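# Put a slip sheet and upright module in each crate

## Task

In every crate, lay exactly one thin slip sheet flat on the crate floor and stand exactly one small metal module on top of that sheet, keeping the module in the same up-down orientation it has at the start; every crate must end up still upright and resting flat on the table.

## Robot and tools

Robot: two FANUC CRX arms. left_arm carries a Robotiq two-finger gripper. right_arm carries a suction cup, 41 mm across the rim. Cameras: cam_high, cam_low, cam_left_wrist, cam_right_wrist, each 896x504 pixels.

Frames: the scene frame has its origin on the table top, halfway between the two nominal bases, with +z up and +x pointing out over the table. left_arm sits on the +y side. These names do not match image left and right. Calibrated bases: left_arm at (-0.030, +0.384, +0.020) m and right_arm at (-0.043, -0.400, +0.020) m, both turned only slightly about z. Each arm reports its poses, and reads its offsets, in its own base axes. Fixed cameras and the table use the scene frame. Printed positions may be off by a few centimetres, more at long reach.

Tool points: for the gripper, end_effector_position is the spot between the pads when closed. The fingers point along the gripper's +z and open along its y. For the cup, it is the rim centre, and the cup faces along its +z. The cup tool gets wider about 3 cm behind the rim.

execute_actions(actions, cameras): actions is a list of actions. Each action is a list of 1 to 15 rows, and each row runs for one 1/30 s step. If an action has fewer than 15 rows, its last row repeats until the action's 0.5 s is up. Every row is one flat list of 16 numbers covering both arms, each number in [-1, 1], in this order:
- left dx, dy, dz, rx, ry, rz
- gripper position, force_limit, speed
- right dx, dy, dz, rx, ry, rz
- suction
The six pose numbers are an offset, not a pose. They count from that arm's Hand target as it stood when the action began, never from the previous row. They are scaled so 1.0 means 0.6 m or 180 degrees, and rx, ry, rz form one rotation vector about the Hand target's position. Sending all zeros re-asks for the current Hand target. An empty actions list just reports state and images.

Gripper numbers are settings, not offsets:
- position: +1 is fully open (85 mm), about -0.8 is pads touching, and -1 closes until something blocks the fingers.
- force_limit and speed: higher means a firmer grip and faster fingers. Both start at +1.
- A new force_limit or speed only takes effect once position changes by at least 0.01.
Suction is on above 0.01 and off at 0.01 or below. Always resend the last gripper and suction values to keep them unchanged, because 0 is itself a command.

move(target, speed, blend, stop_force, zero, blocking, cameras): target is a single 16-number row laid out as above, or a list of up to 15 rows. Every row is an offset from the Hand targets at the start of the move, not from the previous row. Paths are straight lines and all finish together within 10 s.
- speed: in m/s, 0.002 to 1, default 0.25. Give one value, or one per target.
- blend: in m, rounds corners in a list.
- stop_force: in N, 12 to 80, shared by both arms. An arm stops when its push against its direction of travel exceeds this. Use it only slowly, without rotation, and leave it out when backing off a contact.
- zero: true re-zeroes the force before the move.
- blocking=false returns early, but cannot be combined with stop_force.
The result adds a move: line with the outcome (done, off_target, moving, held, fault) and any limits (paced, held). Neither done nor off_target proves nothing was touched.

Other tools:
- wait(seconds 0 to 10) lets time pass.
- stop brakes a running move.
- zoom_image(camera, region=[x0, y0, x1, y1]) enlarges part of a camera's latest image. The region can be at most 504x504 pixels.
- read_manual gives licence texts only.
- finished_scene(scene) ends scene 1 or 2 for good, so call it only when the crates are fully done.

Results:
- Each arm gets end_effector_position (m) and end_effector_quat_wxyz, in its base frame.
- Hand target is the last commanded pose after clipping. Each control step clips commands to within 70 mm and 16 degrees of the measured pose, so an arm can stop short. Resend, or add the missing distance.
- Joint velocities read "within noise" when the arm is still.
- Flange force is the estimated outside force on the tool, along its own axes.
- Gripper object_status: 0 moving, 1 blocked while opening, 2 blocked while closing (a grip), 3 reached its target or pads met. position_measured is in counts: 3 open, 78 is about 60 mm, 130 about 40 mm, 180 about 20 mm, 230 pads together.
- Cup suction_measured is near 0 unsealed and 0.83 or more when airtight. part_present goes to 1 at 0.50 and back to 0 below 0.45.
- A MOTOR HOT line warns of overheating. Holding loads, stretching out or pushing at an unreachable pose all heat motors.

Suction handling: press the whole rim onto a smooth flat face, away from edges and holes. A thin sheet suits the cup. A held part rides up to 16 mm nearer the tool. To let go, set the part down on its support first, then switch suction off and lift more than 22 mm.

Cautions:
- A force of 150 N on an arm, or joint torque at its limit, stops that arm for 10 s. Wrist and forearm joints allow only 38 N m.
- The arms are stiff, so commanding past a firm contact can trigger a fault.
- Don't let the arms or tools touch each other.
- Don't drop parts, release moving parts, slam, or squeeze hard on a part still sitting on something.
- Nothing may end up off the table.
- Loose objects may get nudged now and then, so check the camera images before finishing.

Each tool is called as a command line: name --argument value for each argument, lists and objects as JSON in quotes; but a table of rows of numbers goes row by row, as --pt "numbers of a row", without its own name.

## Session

execute_actions --actions '[]'

zoom_image --camera "cam_high" --region '[340, 200, 600, 340]'

Scene clock: 0.00 s.
left_arm: end_effector_position=(+0.3868, +0.0333, +0.1653) position_measured=3 object_status=3 end_effector_quat_wxyz=(-0.007, -0.444, +0.893, +0.077) | right_arm: end_effector_position=(+0.1845, +0.1675, +0.3545) suction_measured=0.00 part_present=0 end_effector_quat_wxyz=(+0.002, +0.785, -0.619, -0.036)
Joint positions: left_arm=[0.298 -0.052 -0.29 -0.153 -1.375 0.657] | right_arm=[1.188 -0.503 -0.235 -0.074 -1.822 0.599]
Joint velocities: within noise
Flange force (N): no reading
Hand target: left_arm +0.3868, +0.0333, +0.1653; -0.007, -0.444, +0.893, +0.077 | right_arm +0.1845, +0.1675, +0.3545; +0.002, +0.785, -0.619, -0.036

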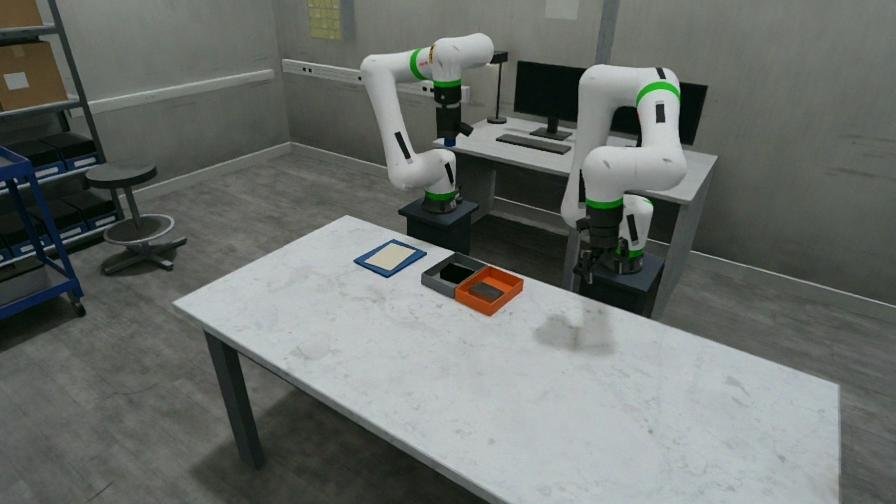

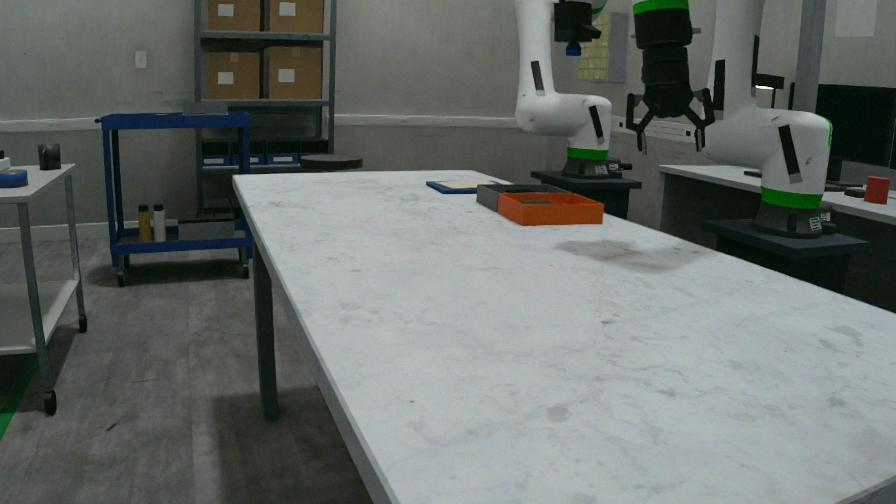

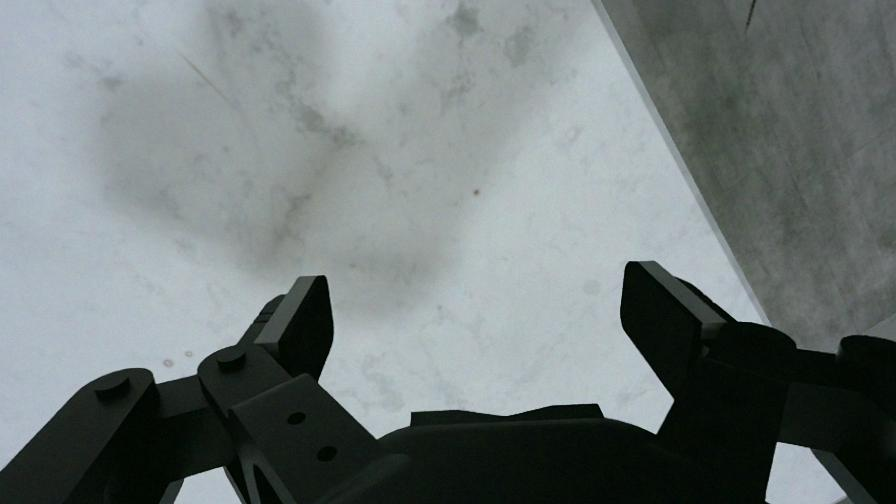

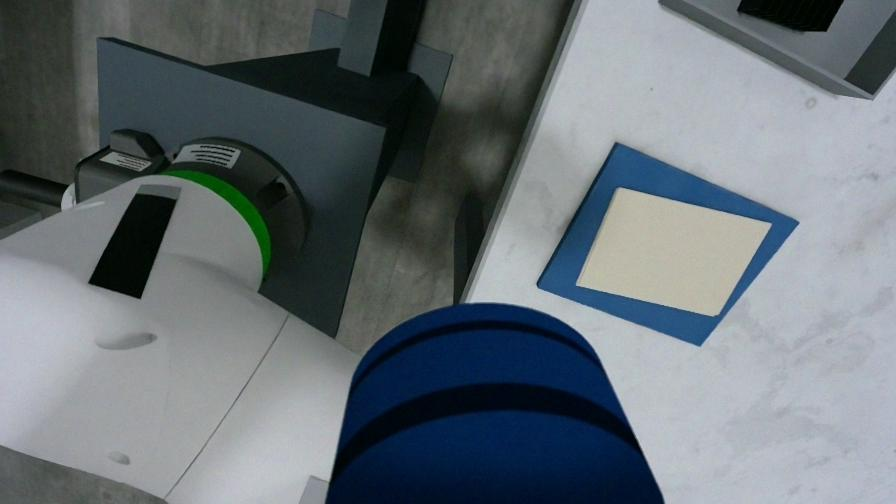

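Scaled by 1.938 from the camera's 896x504 image, which has a finer 1280x720 frame.

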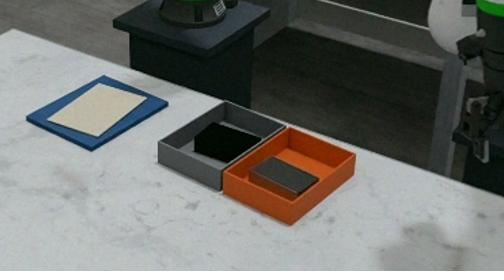

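move --target '[0.0637,-0.522,0.145,-0.05,0.041,-0.792,1,1,1,0.609,-0.1125,-0.107,-0.026,-0.001,-0.574,0]' --speed 0.45

Scene clock: 3.97 s.
left_arm: end_effector_position=(+0.4251, -0.2799, +0.2523) position_measured=3 object_status=3 end_effector_quat_wxyz=(+0.001, +0.708, +0.707, +0.000) | right_arm: end_effector_position=(+0.5499, +0.1000, +0.2903) suction_measured=0.00 part_present=0 end_effector_quat_wxyz=(+0.000, -0.001, +1.000, +0.001)
Joint positions: left_arm=[-0.323 0.153 0.093 0.001 -1.51 -1.249] | right_arm=[0.413 0.28 0.296 -0.003 -1.585 -0.411]
Joint velocities: within noise
Flange force (N): left_arm=[5.0 -0.8 3.5] | right_arm=[4.3 0.5 -1.8]
Hand target: left_arm +0.4251, -0.2799, +0.2523; +0.001, +0.708, +0.707, +0.000 | right_arm +0.5499, +0.1000, +0.2903; +0.000, -0.001, +1.000, +0.001
Off the commanded pose: left_arm 0.000 m, 0 deg | right_arm 0.000 m, 0 deg.
move: done

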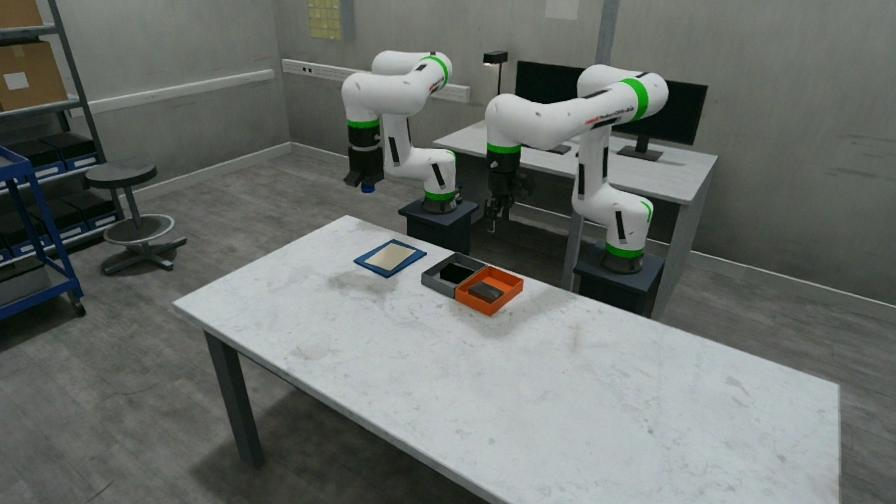

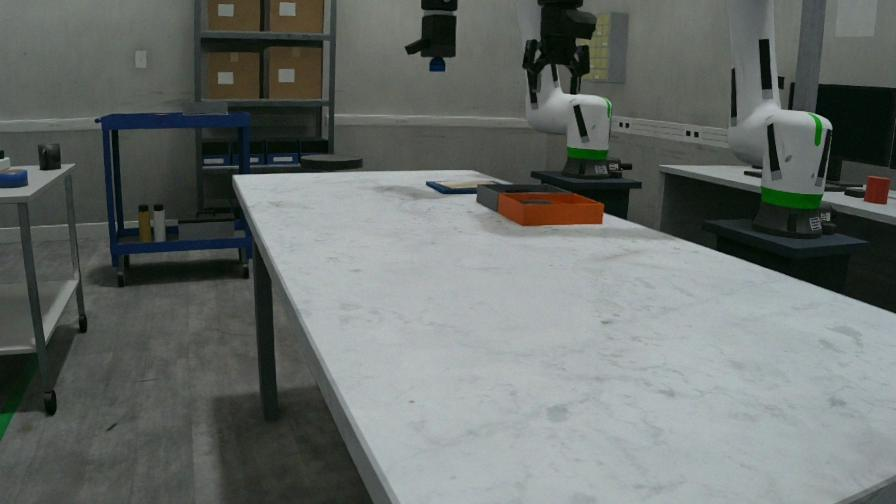

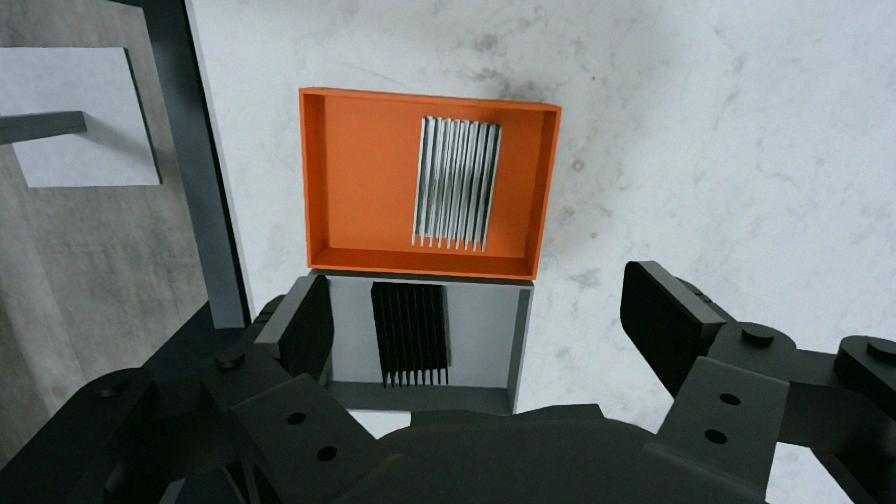

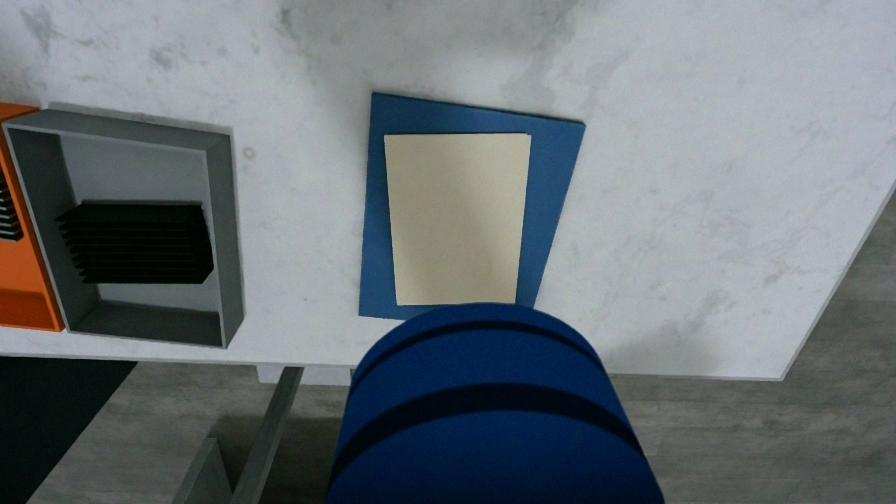

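move --target '[-0.0685,-0.262,-0.203,0,0,0.016,1,1,1,0,0,0,0,0,0,0]' --cameras '["cam_left_wrist"]'

Scene clock: 5.63 s.
left_arm: end_effector_position=(+0.3840, -0.4370, +0.1305) position_measured=3 object_status=3 end_effector_quat_wxyz=(+0.001, +0.690, +0.724, +0.000) | right_arm: end_effector_position=(+0.5499, +0.1000, +0.2903) suction_measured=0.00 part_present=0 end_effector_quat_wxyz=(+0.000, -0.001, +1.000, +0.001)
Joint positions: left_arm=[-0.624 0.386 0.098 0 -1.282 -0.898] | right_arm=[0.413 0.28 0.296 -0.003 -1.585 -0.411]
Joint velocities: within noise
Flange force (N): left_arm=[3.1 1.3 3.6] | right_arm=[4.0 0.3 -2.1]
Hand target: left_arm +0.3840, -0.4371, +0.1305; +0.001, +0.690, +0.724, +0.000 | right_arm +0.5499, +0.1000, +0.2903; +0.000, -0.001, +1.000, +0.001
Off the commanded pose: left_arm 0.000 m, 0 deg | right_arm 0.000 m, 0 deg.
move: done
Images, in order (width x height): cam_left_wrist 896x504.

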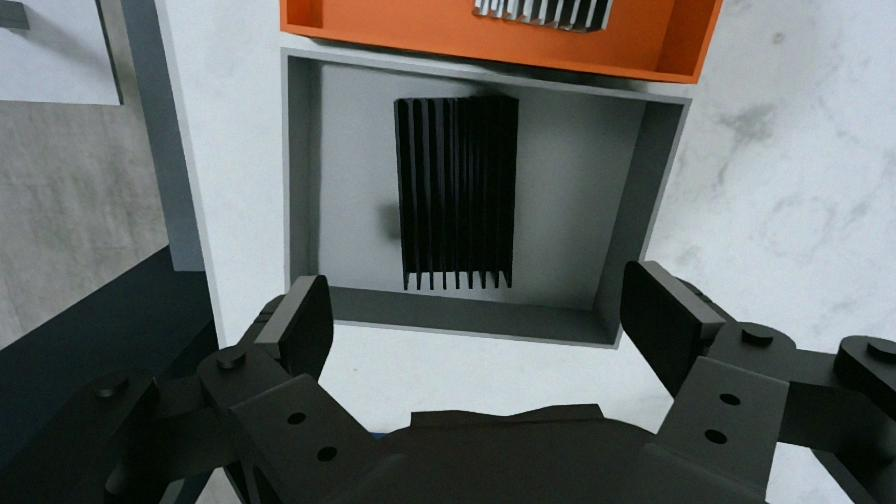

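move --target '[-0.0067,0.0063,-0.145,0,0,0.003,1,-0.5,-1,0,0,0,0,0,0,0]' --speed 0.15 --cameras '["cam_left_wrist"]'

Scene clock: 7.17 s.
left_arm: end_effector_position=(+0.3800, -0.4333, +0.0435) position_measured=3 object_status=3 end_effector_quat_wxyz=(+0.001, +0.686, +0.727, +0.000) | right_arm: end_effector_position=(+0.5499, +0.1000, +0.2903) suction_measured=0.00 part_present=0 end_effector_quat_wxyz=(+0.000, -0.001, +1.000, +0.001)
Joint positions: left_arm=[-0.623 0.453 -0.026 0 -1.092 -0.89] | right_arm=[0.413 0.28 0.296 -0.003 -1.585 -0.411]
Joint velocities: within noise
Flange force (N): left_arm=[3.6 1.2 3.1] | right_arm=[4.2 0.4 -2.0]
Hand target: left_arm +0.3799, -0.4333, +0.0435; +0.001, +0.686, +0.727, +0.000 | right_arm +0.5499, +0.1000, +0.2903; +0.000, -0.001, +1.000, +0.001
Off the commanded pose: left_arm 0.000 m, 0 deg | right_arm 0.000 m, 0 deg.
move: done
Images, in order (width x height): cam_left_wrist 896x504.

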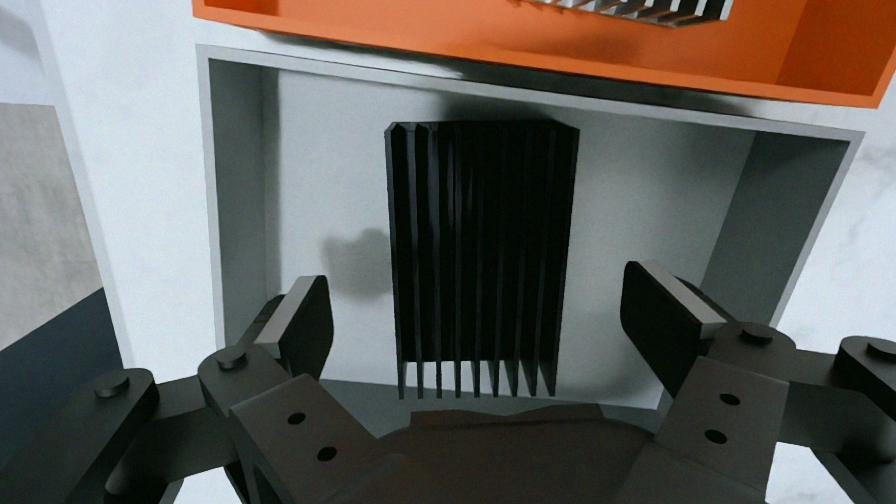

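move --target '[0.0035,-0.004,-0.063,0,0,0,1,-0.5,-1,0,0,0,0,0,0,0]' --speed 0.06 --stop_force 20 --cameras '["cam_left_wrist"]'

move --target '[0,0,0,0,0,0,-1,-0.5,-1,0,0,0,0,0,0,0]' --cameras '[]'

wait --seconds 0.7 --cameras '["cam_left_wrist"]'

Scene clock: 8.87 s.
left_arm: end_effector_position=(+0.3820, -0.4357, +0.0057) position_measured=3 object_status=3 end_effector_quat_wxyz=(+0.000, +0.686, +0.727, +0.000) | right_arm: end_effector_position=(+0.5499, +0.1000, +0.2903) suction_measured=0.00 part_present=0 end_effector_quat_wxyz=(+0.000, -0.001, +1.000, +0.001)
Joint positions: left_arm=[-0.624 0.505 -0.048 0.001 -1.017 -0.889] | right_arm=[0.413 0.28 0.296 -0.003 -1.585 -0.411]
Joint velocities: within noise
Flange force (N): left_arm=[4.4 0.6 3.5] | right_arm=[4.6 -0.1 -1.7]
Hand target: left_arm +0.3820, -0.4357, +0.0057; +0.001, +0.686, +0.727, +0.000 | right_arm +0.5499, +0.1000, +0.2903; +0.000, -0.001, +1.000, +0.001
Off the commanded pose: left_arm 0.000 m, 0 deg | right_arm 0.000 m, 0 deg.
move: done
Images, in order (width x height): cam_left_wrist 896x504.

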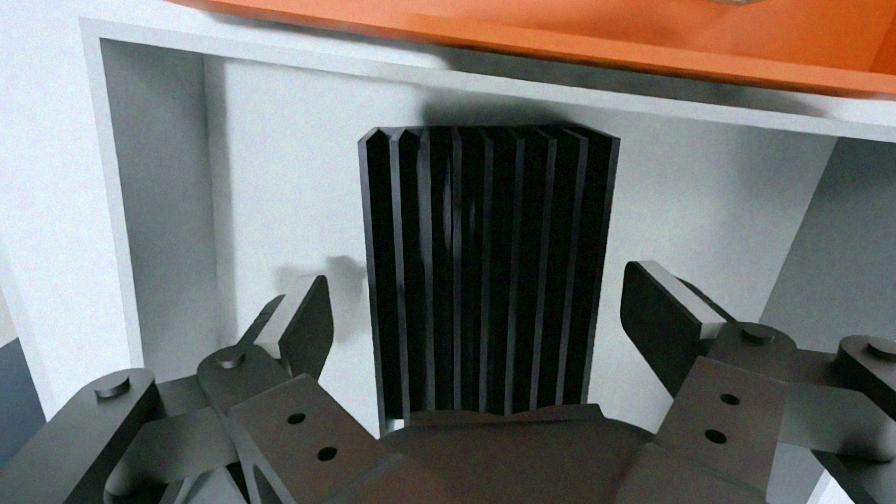

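Scene clock: 10.53 s.
left_arm: end_effector_position=(+0.3821, -0.4357, +0.0057) position_measured=78 object_status=0 end_effector_quat_wxyz=(+0.001, +0.686, +0.727, +0.000) | right_arm: end_effector_position=(+0.5499, +0.1000, +0.2903) suction_measured=0.00 part_present=0 end_effector_quat_wxyz=(+0.000, -0.001, +1.000, +0.001)
Joint positions: left_arm=[-0.624 0.505 -0.048 0.001 -1.017 -0.889] | right_arm=[0.413 0.28 0.296 -0.003 -1.585 -0.411]
Joint velocities: within noise
Flange force (N): left_arm=[5.8 -0.2 -10.6] | right_arm=[4.3 0.4 -1.8]
Hand target: left_arm +0.3820, -0.4357, +0.0057; +0.001, +0.686, +0.727, +0.000 | right_arm +0.5499, +0.1000, +0.2903; +0.000, -0.001, +1.000, +0.001
Off the commanded pose: left_arm 0.000 m, 0 deg | right_arm 0.000 m, 0 deg.
move: done
No camera images: "cameras" was empty.

Scene clock: 11.23 s.
left_arm: end_effector_position=(+0.3821, -0.4357, +0.0057) position_measured=78 object_status=2 end_effector_quat_wxyz=(+0.001, +0.686, +0.727, +0.000) | right_arm: end_effector_position=(+0.5499, +0.1000, +0.2903) suction_measured=0.00 part_present=0 end_effector_quat_wxyz=(+0.000, -0.001, +1.000, +0.001)
Joint positions: left_arm=[-0.624 0.505 -0.048 0.001 -1.017 -0.889] | right_arm=[0.413 0.28 0.296 -0.003 -1.585 -0.411]
Joint velocities: within noise
Flange force (N): left_arm=[5.5 0.2 -10.3] | right_arm=[4.1 0.1 -2.0]
Hand target: left_arm +0.3820, -0.4357, +0.0057; +0.001, +0.686, +0.727, +0.000 | right_arm +0.5499, +0.1000, +0.2903; +0.000, -0.001, +1.000, +0.001
Off the commanded pose: left_arm 0.000 m, 0 deg | right_arm 0.000 m, 0 deg.
wait: 0.70 s; at rest by 0.17 s
Images, in order (width x height): cam_left_wrist 896x504.

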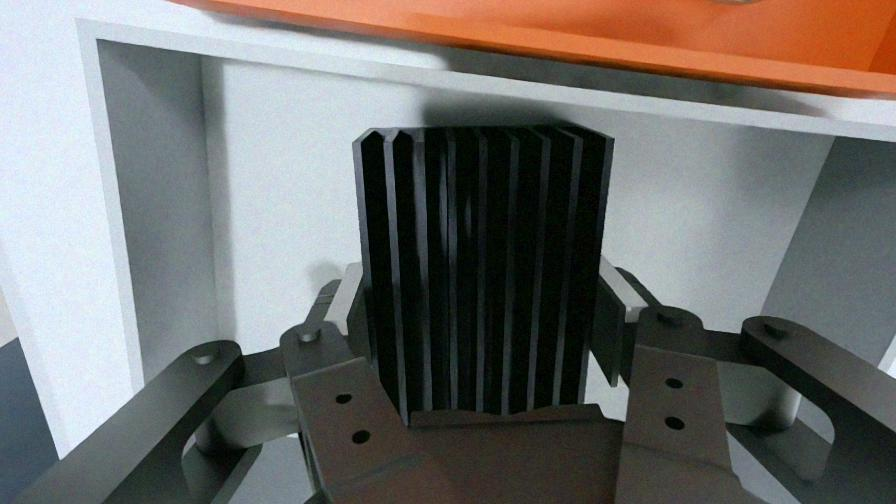

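move --target '[0,0,0.2,0,0,0,-1,-0.5,-1,-0.1,0,-0.2,0,0,0,0]' --speed 0.12 --cameras '["cam_left_wrist"]'

move --target '[0.07,0.66,0.13,0,0,0,-1,-0.5,-1,-0.0858,-0.0133,-0.217,0,0,0,0]' --speed 0.25 --cameras '["cam_right_wrist","cam_left_wrist"]'

Scene clock: 14.23 s.
left_arm: end_effector_position=(+0.3820, -0.4357, +0.1258) position_measured=78 object_status=2 end_effector_quat_wxyz=(+0.001, +0.686, +0.727, +0.000) | right_arm: end_effector_position=(+0.4899, +0.1000, +0.1704) suction_measured=0.00 part_present=0 end_effector_quat_wxyz=(+0.000, -0.001, +1.000, +0.001)
Joint positions: left_arm=[-0.624 0.384 0.084 0.001 -1.27 -0.888] | right_arm=[0.463 0.173 -0.117 -0.003 -1.279 -0.46]
Joint velocities: within noise
Flange force (N): left_arm=[4.6 0.5 5.5] | right_arm=[3.1 0.3 -3.0]
Hand target: left_arm +0.3820, -0.4357, +0.1257; +0.001, +0.686, +0.727, +0.000 | right_arm +0.4899, +0.1000, +0.1703; +0.000, -0.001, +1.000, +0.001
Off the commanded pose: left_arm 0.000 m, 0 deg | right_arm 0.000 m, 0 deg.
move: done
Images, in order (width x height): cam_left_wrist 896x504.

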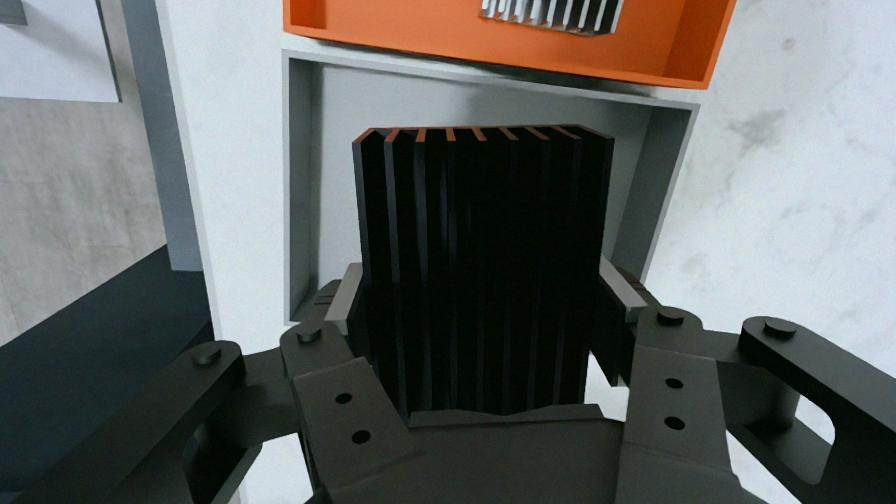

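Scene clock: 16.30 s.
left_arm: end_effector_position=(+0.4240, -0.0397, +0.2037) position_measured=78 object_status=2 end_effector_quat_wxyz=(+0.001, +0.686, +0.727, +0.000) | right_arm: end_effector_position=(+0.4384, +0.0920, +0.0401) suction_measured=0.00 part_present=0 end_effector_quat_wxyz=(+0.000, -0.001, +1.000, +0.001)
Joint positions: left_arm=[0.218 -0.043 -0.227 0.001 -1.386 -1.731] | right_arm=[0.5 0.196 -0.429 -0.003 -0.944 -0.496]
Joint velocities: within noise
Flange force (N): left_arm=[4.1 -2.4 5.8] | right_arm=[3.0 1.0 -4.2]
Hand target: left_arm +0.4240, -0.0397, +0.2037; +0.001, +0.686, +0.727, +0.000 | right_arm +0.4384, +0.0920, +0.0401; +0.000, -0.001, +1.000, +0.001
Off the commanded pose: left_arm 0.000 m, 0 deg | right_arm 0.000 m, 0 deg.
move: done
Images, in order (width x height): cam_left_wrist 896x504, cam_right_wrist 896x504.

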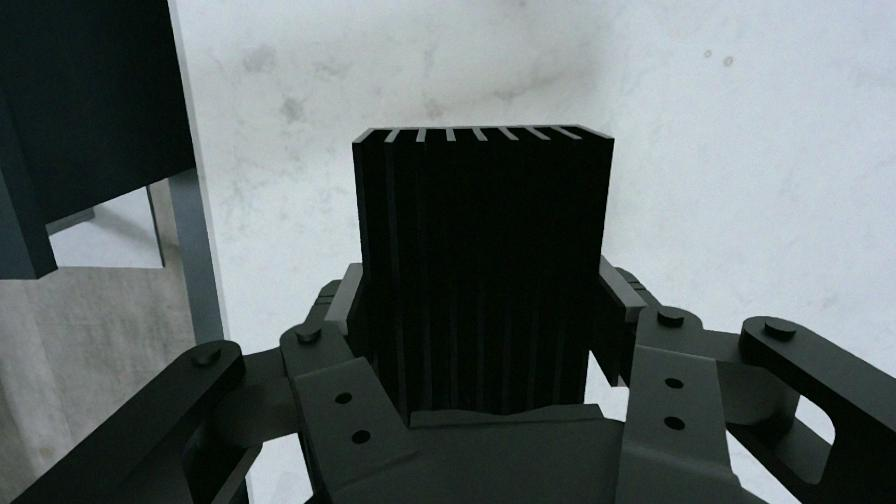

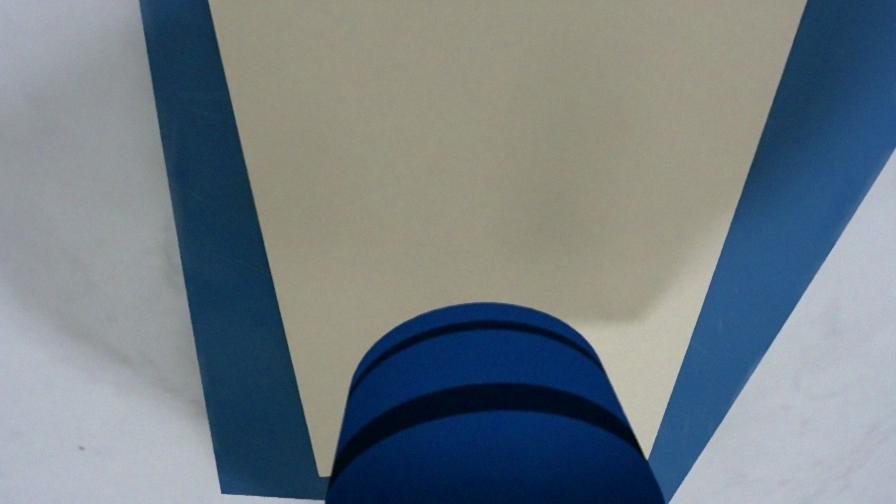

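move --target '[0,0,0,0,0,0,-1,-0.5,-1,-0.005,-0.0083,-0.06,0,0,0,0]' --cameras '[]' --speed 0.1

move --target '[0,0,0,0,0,0,-1,-0.5,-1,0,0,-0.06,0,0,0,1]' --cameras '[]' --speed 0.02 --stop_force 12

move --target '[0,0,0,0,0,0,-1,-0.5,-1,0,0,0.18,0,0,0,1]' --cameras '["cam_right_wrist","cam_high"]' --speed 0.12

Scene clock: 17.77 s.
left_arm: end_effector_position=(+0.4240, -0.0397, +0.2037) position_measured=78 object_status=2 end_effector_quat_wxyz=(+0.001, +0.686, +0.727, +0.000) | right_arm: end_effector_position=(+0.4354, +0.0870, +0.0042) suction_measured=0.00 part_present=0 end_effector_quat_wxyz=(+0.000, -0.001, +1.000, +0.001)
Joint positions: left_arm=[0.218 -0.042 -0.226 0.001 -1.386 -1.731] | right_arm=[0.493 0.248 -0.47 -0.003 -0.851 -0.489]
Joint velocities: within noise
Flange force (N): left_arm=[4.6 -2.9 5.6] | right_arm=[2.7 1.1 -4.0]
Hand target: left_arm +0.4240, -0.0397, +0.2037; +0.001, +0.686, +0.727, +0.000 | right_arm +0.4354, +0.0870, +0.0041; +0.000, -0.001, +1.000, +0.001
Off the commanded pose: left_arm 0.000 m, 0 deg | right_arm 0.000 m, 0 deg.
move: done
No camera images: "cameras" was empty.

Scene clock: 19.70 s.
left_arm: end_effector_position=(+0.4240, -0.0397, +0.2037) position_measured=78 object_status=2 end_effector_quat_wxyz=(+0.001, +0.686, +0.727, +0.000) | right_arm: end_effector_position=(+0.4355, +0.0870, -0.0230) suction_measured=0.94 part_present=1 end_effector_quat_wxyz=(+0.000, -0.001, +1.000, +0.001)
Joint positions: left_arm=[0.218 -0.042 -0.226 0.001 -1.386 -1.731] | right_arm=[0.493 0.3 -0.487 -0.003 -0.783 -0.488]
Joint velocities: within noise
Flange force (N): left_arm=[4.9 -2.8 5.8] | right_arm=[8.4 -0.3 -42.6]
Hand target: left_arm +0.4240, -0.0397, +0.2037; +0.001, +0.686, +0.727, +0.000 | right_arm +0.4355, +0.0870, -0.0230; +0.000, -0.001, +1.000, +0.001 (not the last commanded pose)
Off the commanded pose: left_arm 0.000 m, 0 deg | right_arm 0.009 m, 0 deg.
move: contact (right_arm)
No camera images: "cameras" was empty.

Scene clock: 20.93 s.
left_arm: end_effector_position=(+0.4240, -0.0397, +0.2037) position_measured=78 object_status=2 end_effector_quat_wxyz=(+0.001, +0.686, +0.727, +0.000) | right_arm: end_effector_position=(+0.4355, +0.0870, +0.0850) suction_measured=0.94 part_present=1 end_effector_quat_wxyz=(+0.000, -0.001, +1.000, +0.001)
Joint positions: left_arm=[0.218 -0.042 -0.226 0.001 -1.386 -1.731] | right_arm=[0.493 0.123 -0.392 -0.003 -1.055 -0.489]
Joint velocities: within noise
Flange force (N): left_arm=[4.7 -3.4 5.5] | right_arm=[3.0 0.7 -3.3]
Hand target: left_arm +0.4240, -0.0397, +0.2037; +0.001, +0.686, +0.727, +0.000 | right_arm +0.4355, +0.0870, +0.0850; +0.000, -0.001, +1.000, +0.001
Off the commanded pose: left_arm 0.000 m, 0 deg | right_arm 0.000 m, 0 deg.
move: done
Images, in order (width x height): cam_high 896x504, cam_right_wrist 896x504.

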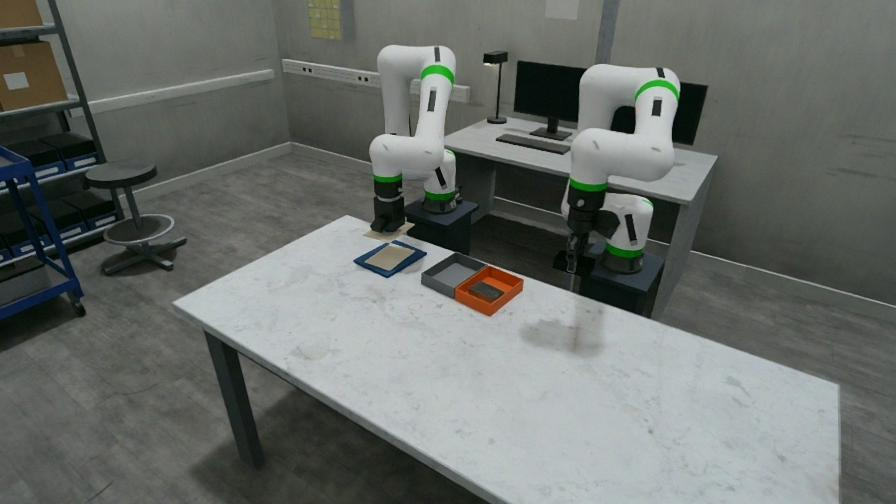

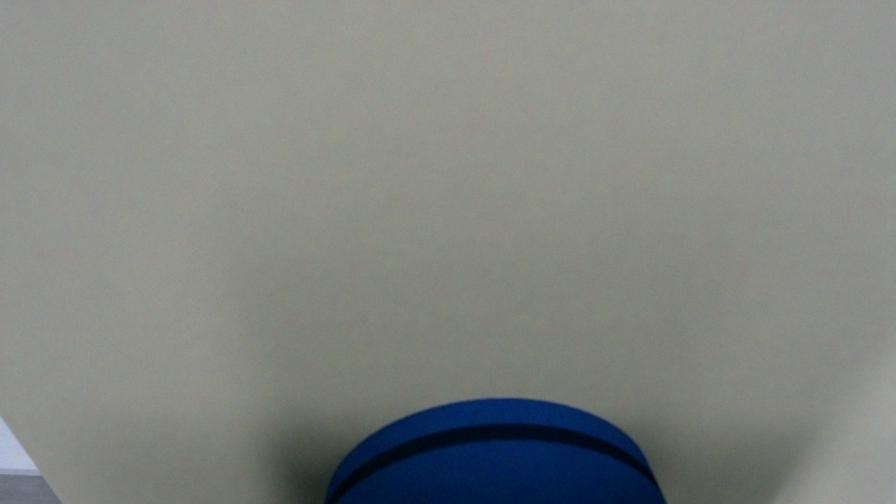

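move --pt "0 0 0 0 0 0 -1 -0.5 -1 -0.0267 0.4505 -0.0417 0 0 -0.0535 1" --pt "0 0 0 0 0 0 -1 -0.5 -1 -0.0267 0.4505 -0.1225 0 0 -0.0535 1" --speed '[0.18,0.1]' --cameras '["cam_high","cam_low","cam_right_wrist"]'

zoom_image --camera "cam_high" --region '[416, 250, 496, 300]'

zoom_image --camera "cam_low" --region '[460, 170, 580, 230]'

Scene clock: 23.63 s.
left_arm: end_effector_position=(+0.4240, -0.0397, +0.2037) position_measured=78 object_status=2 end_effector_quat_wxyz=(+0.001, +0.686, +0.727, +0.000) | right_arm: end_effector_position=(+0.4194, +0.3573, +0.0115) suction_measured=0.94 part_present=1 end_effector_quat_wxyz=(+0.000, +0.083, +0.997, +0.001)
Joint positions: left_arm=[0.218 -0.042 -0.226 0.001 -1.386 -1.731] | right_arm=[0.943 0.46 -0.148 -0.001 -0.96 -1.109]
Joint velocities: within noise
Flange force (N): left_arm=[4.9 -3.2 5.8] | right_arm=[2.7 -1.9 -4.3]
Hand target: left_arm +0.4240, -0.0397, +0.2037; +0.001, +0.686, +0.727, +0.000 | right_arm +0.4194, +0.3573, +0.0115; +0.000, +0.083, +0.997, +0.001
Off the commanded pose: left_arm 0.000 m, 0 deg | right_arm 0.000 m, 0 deg.
move: done
Images, in order (width x height): cam_high 896x504, cam_low 896x504, cam_right_wrist 896x504.

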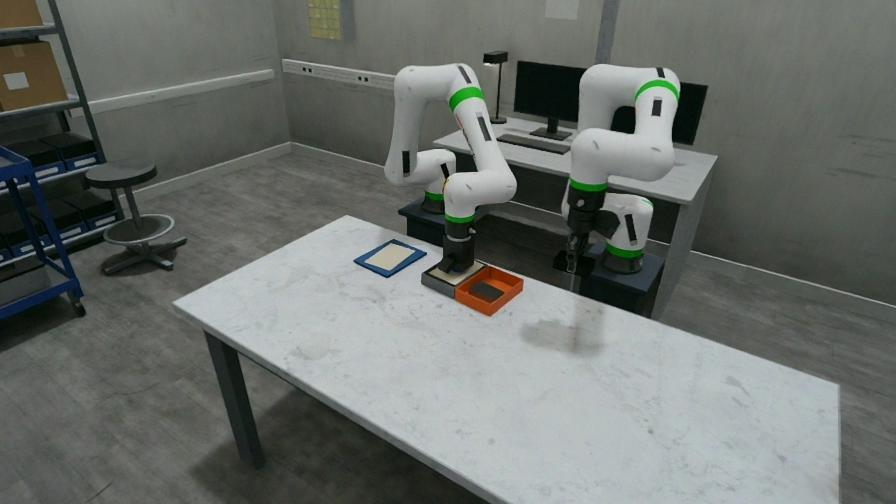

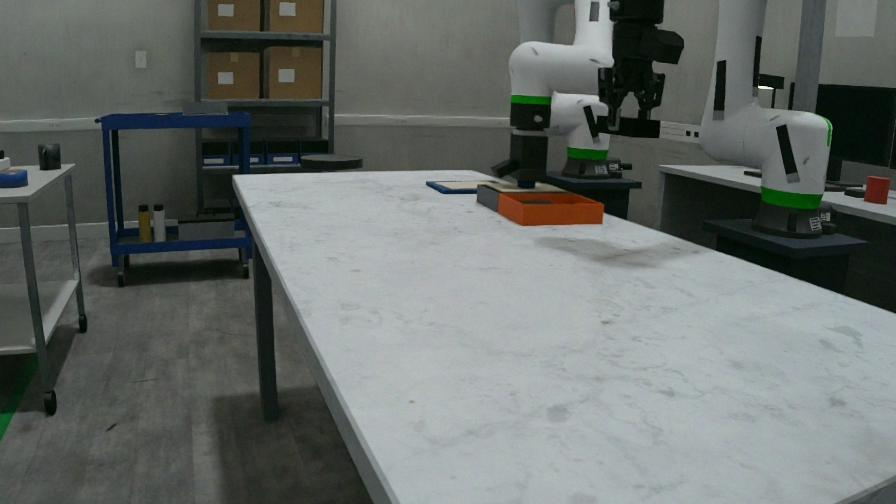

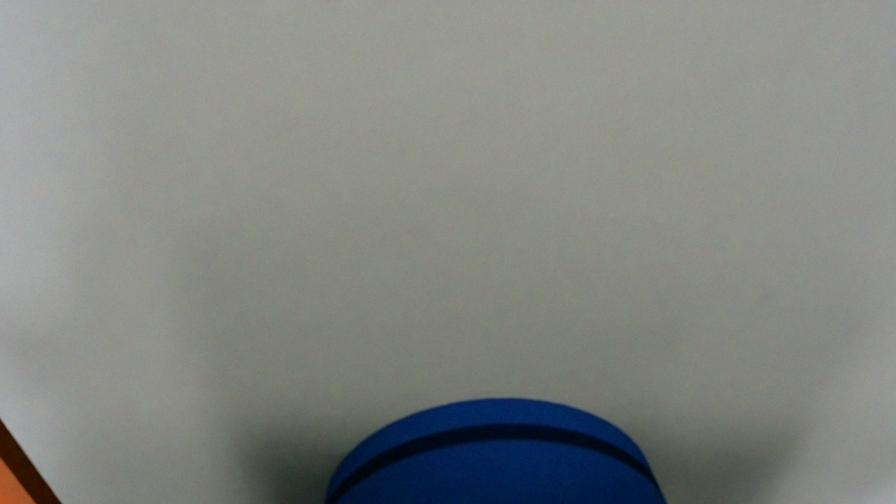

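Scaled by 6.300 from the camera's 896x504 image, which has a finer 1280x720 frame.

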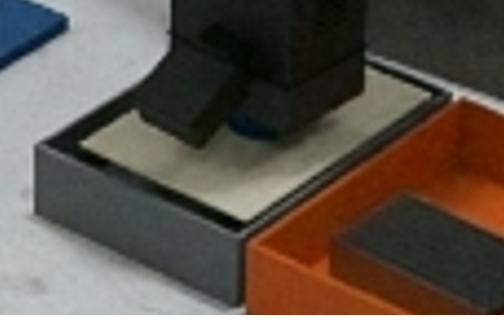

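Scaled by 4.200 from the camera's 896x504 image, which has a finer 1280x720 frame.

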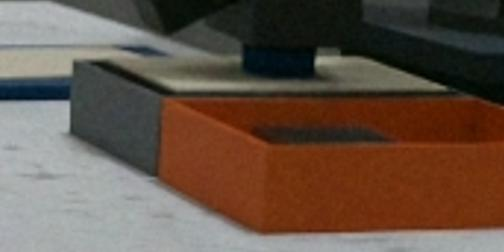

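move --target '[0,0,0,0,0,0,-1,-0.5,-1,0.0005,-0.0115,-0.002,0,0,0.0045,1]' --speed 0.05 --cameras '["cam_high","cam_low","cam_right_wrist"]'

zoom_image --camera "cam_high" --region '[416, 250, 496, 300]'

zoom_image --camera "cam_low" --region '[460, 170, 580, 230]'

Scene clock: 30.53 s.
left_arm: end_effector_position=(+0.4240, -0.0397, +0.2037) position_measured=78 object_status=2 end_effector_quat_wxyz=(+0.001, +0.686, +0.727, +0.000) | right_arm: end_effector_position=(+0.4198, +0.3504, +0.0103) suction_measured=0.94 part_present=1 end_effector_quat_wxyz=(+0.000, +0.076, +0.997, +0.001)
Joint positions: left_arm=[0.218 -0.042 -0.226 0.001 -1.386 -1.731] | right_arm=[0.935 0.453 -0.162 -0.001 -0.953 -1.086]
Joint velocities: within noise
Flange force (N): left_arm=[4.5 -2.9 5.3] | right_arm=[3.0 -1.8 -4.3]
Hand target: left_arm +0.4240, -0.0397, +0.2037; +0.001, +0.686, +0.727, +0.000 | right_arm +0.4197, +0.3504, +0.0103; +0.000, +0.076, +0.997, +0.001
Off the commanded pose: left_arm 0.000 m, 0 deg | right_arm 0.000 m, 0 deg.
move: done
Images, in order (width x height): cam_high 896x504, cam_low 896x504, cam_right_wrist 896x504.

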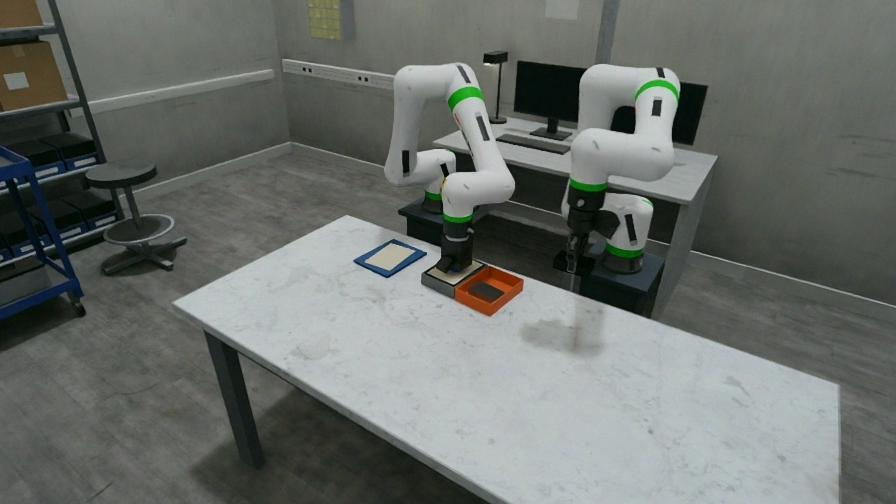

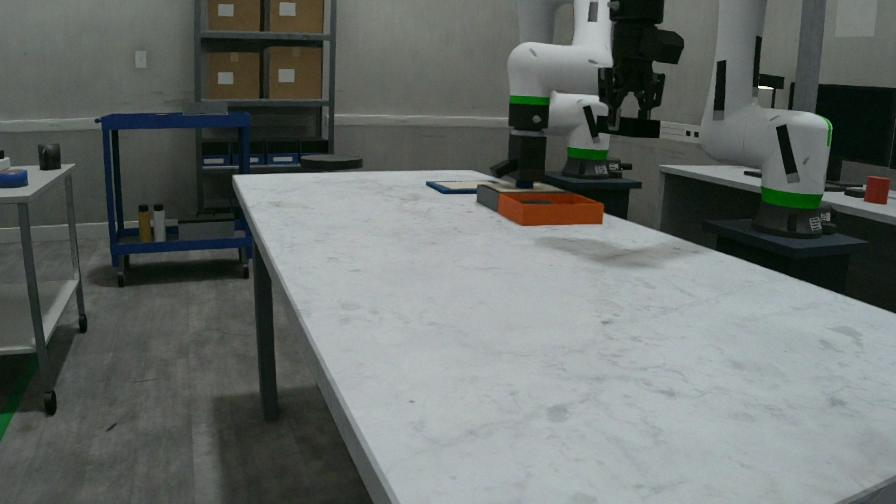

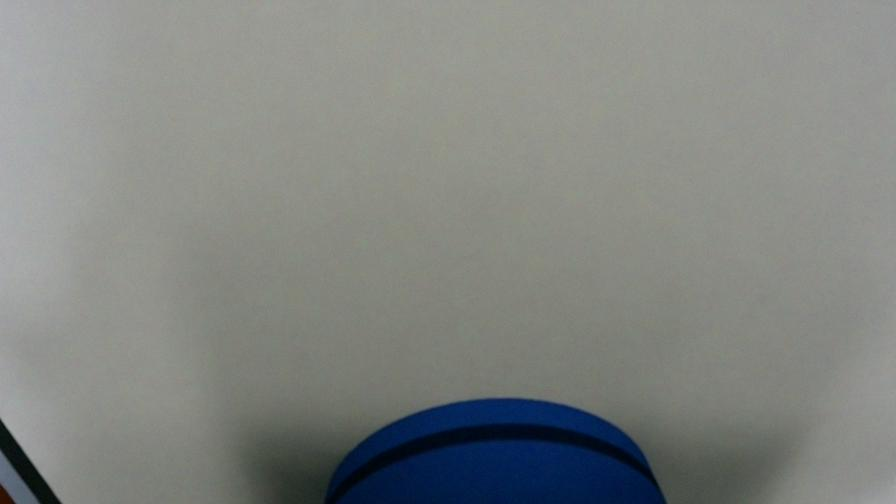

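Scaled by 6.300 from the camera's 896x504 image, which has a finer 1280x720 frame.

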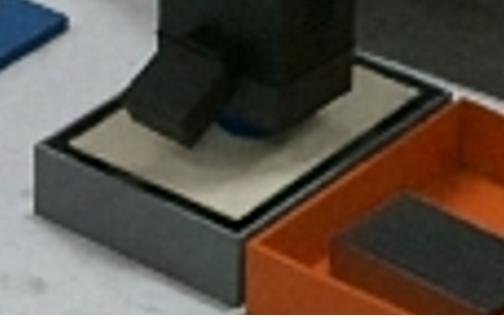

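Scaled by 4.200 from the camera's 896x504 image, which has a finer 1280x720 frame.

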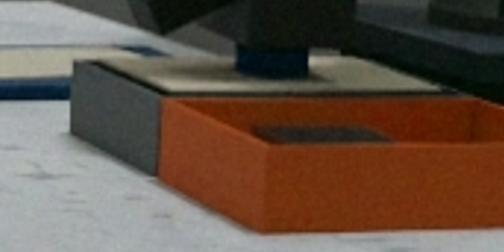

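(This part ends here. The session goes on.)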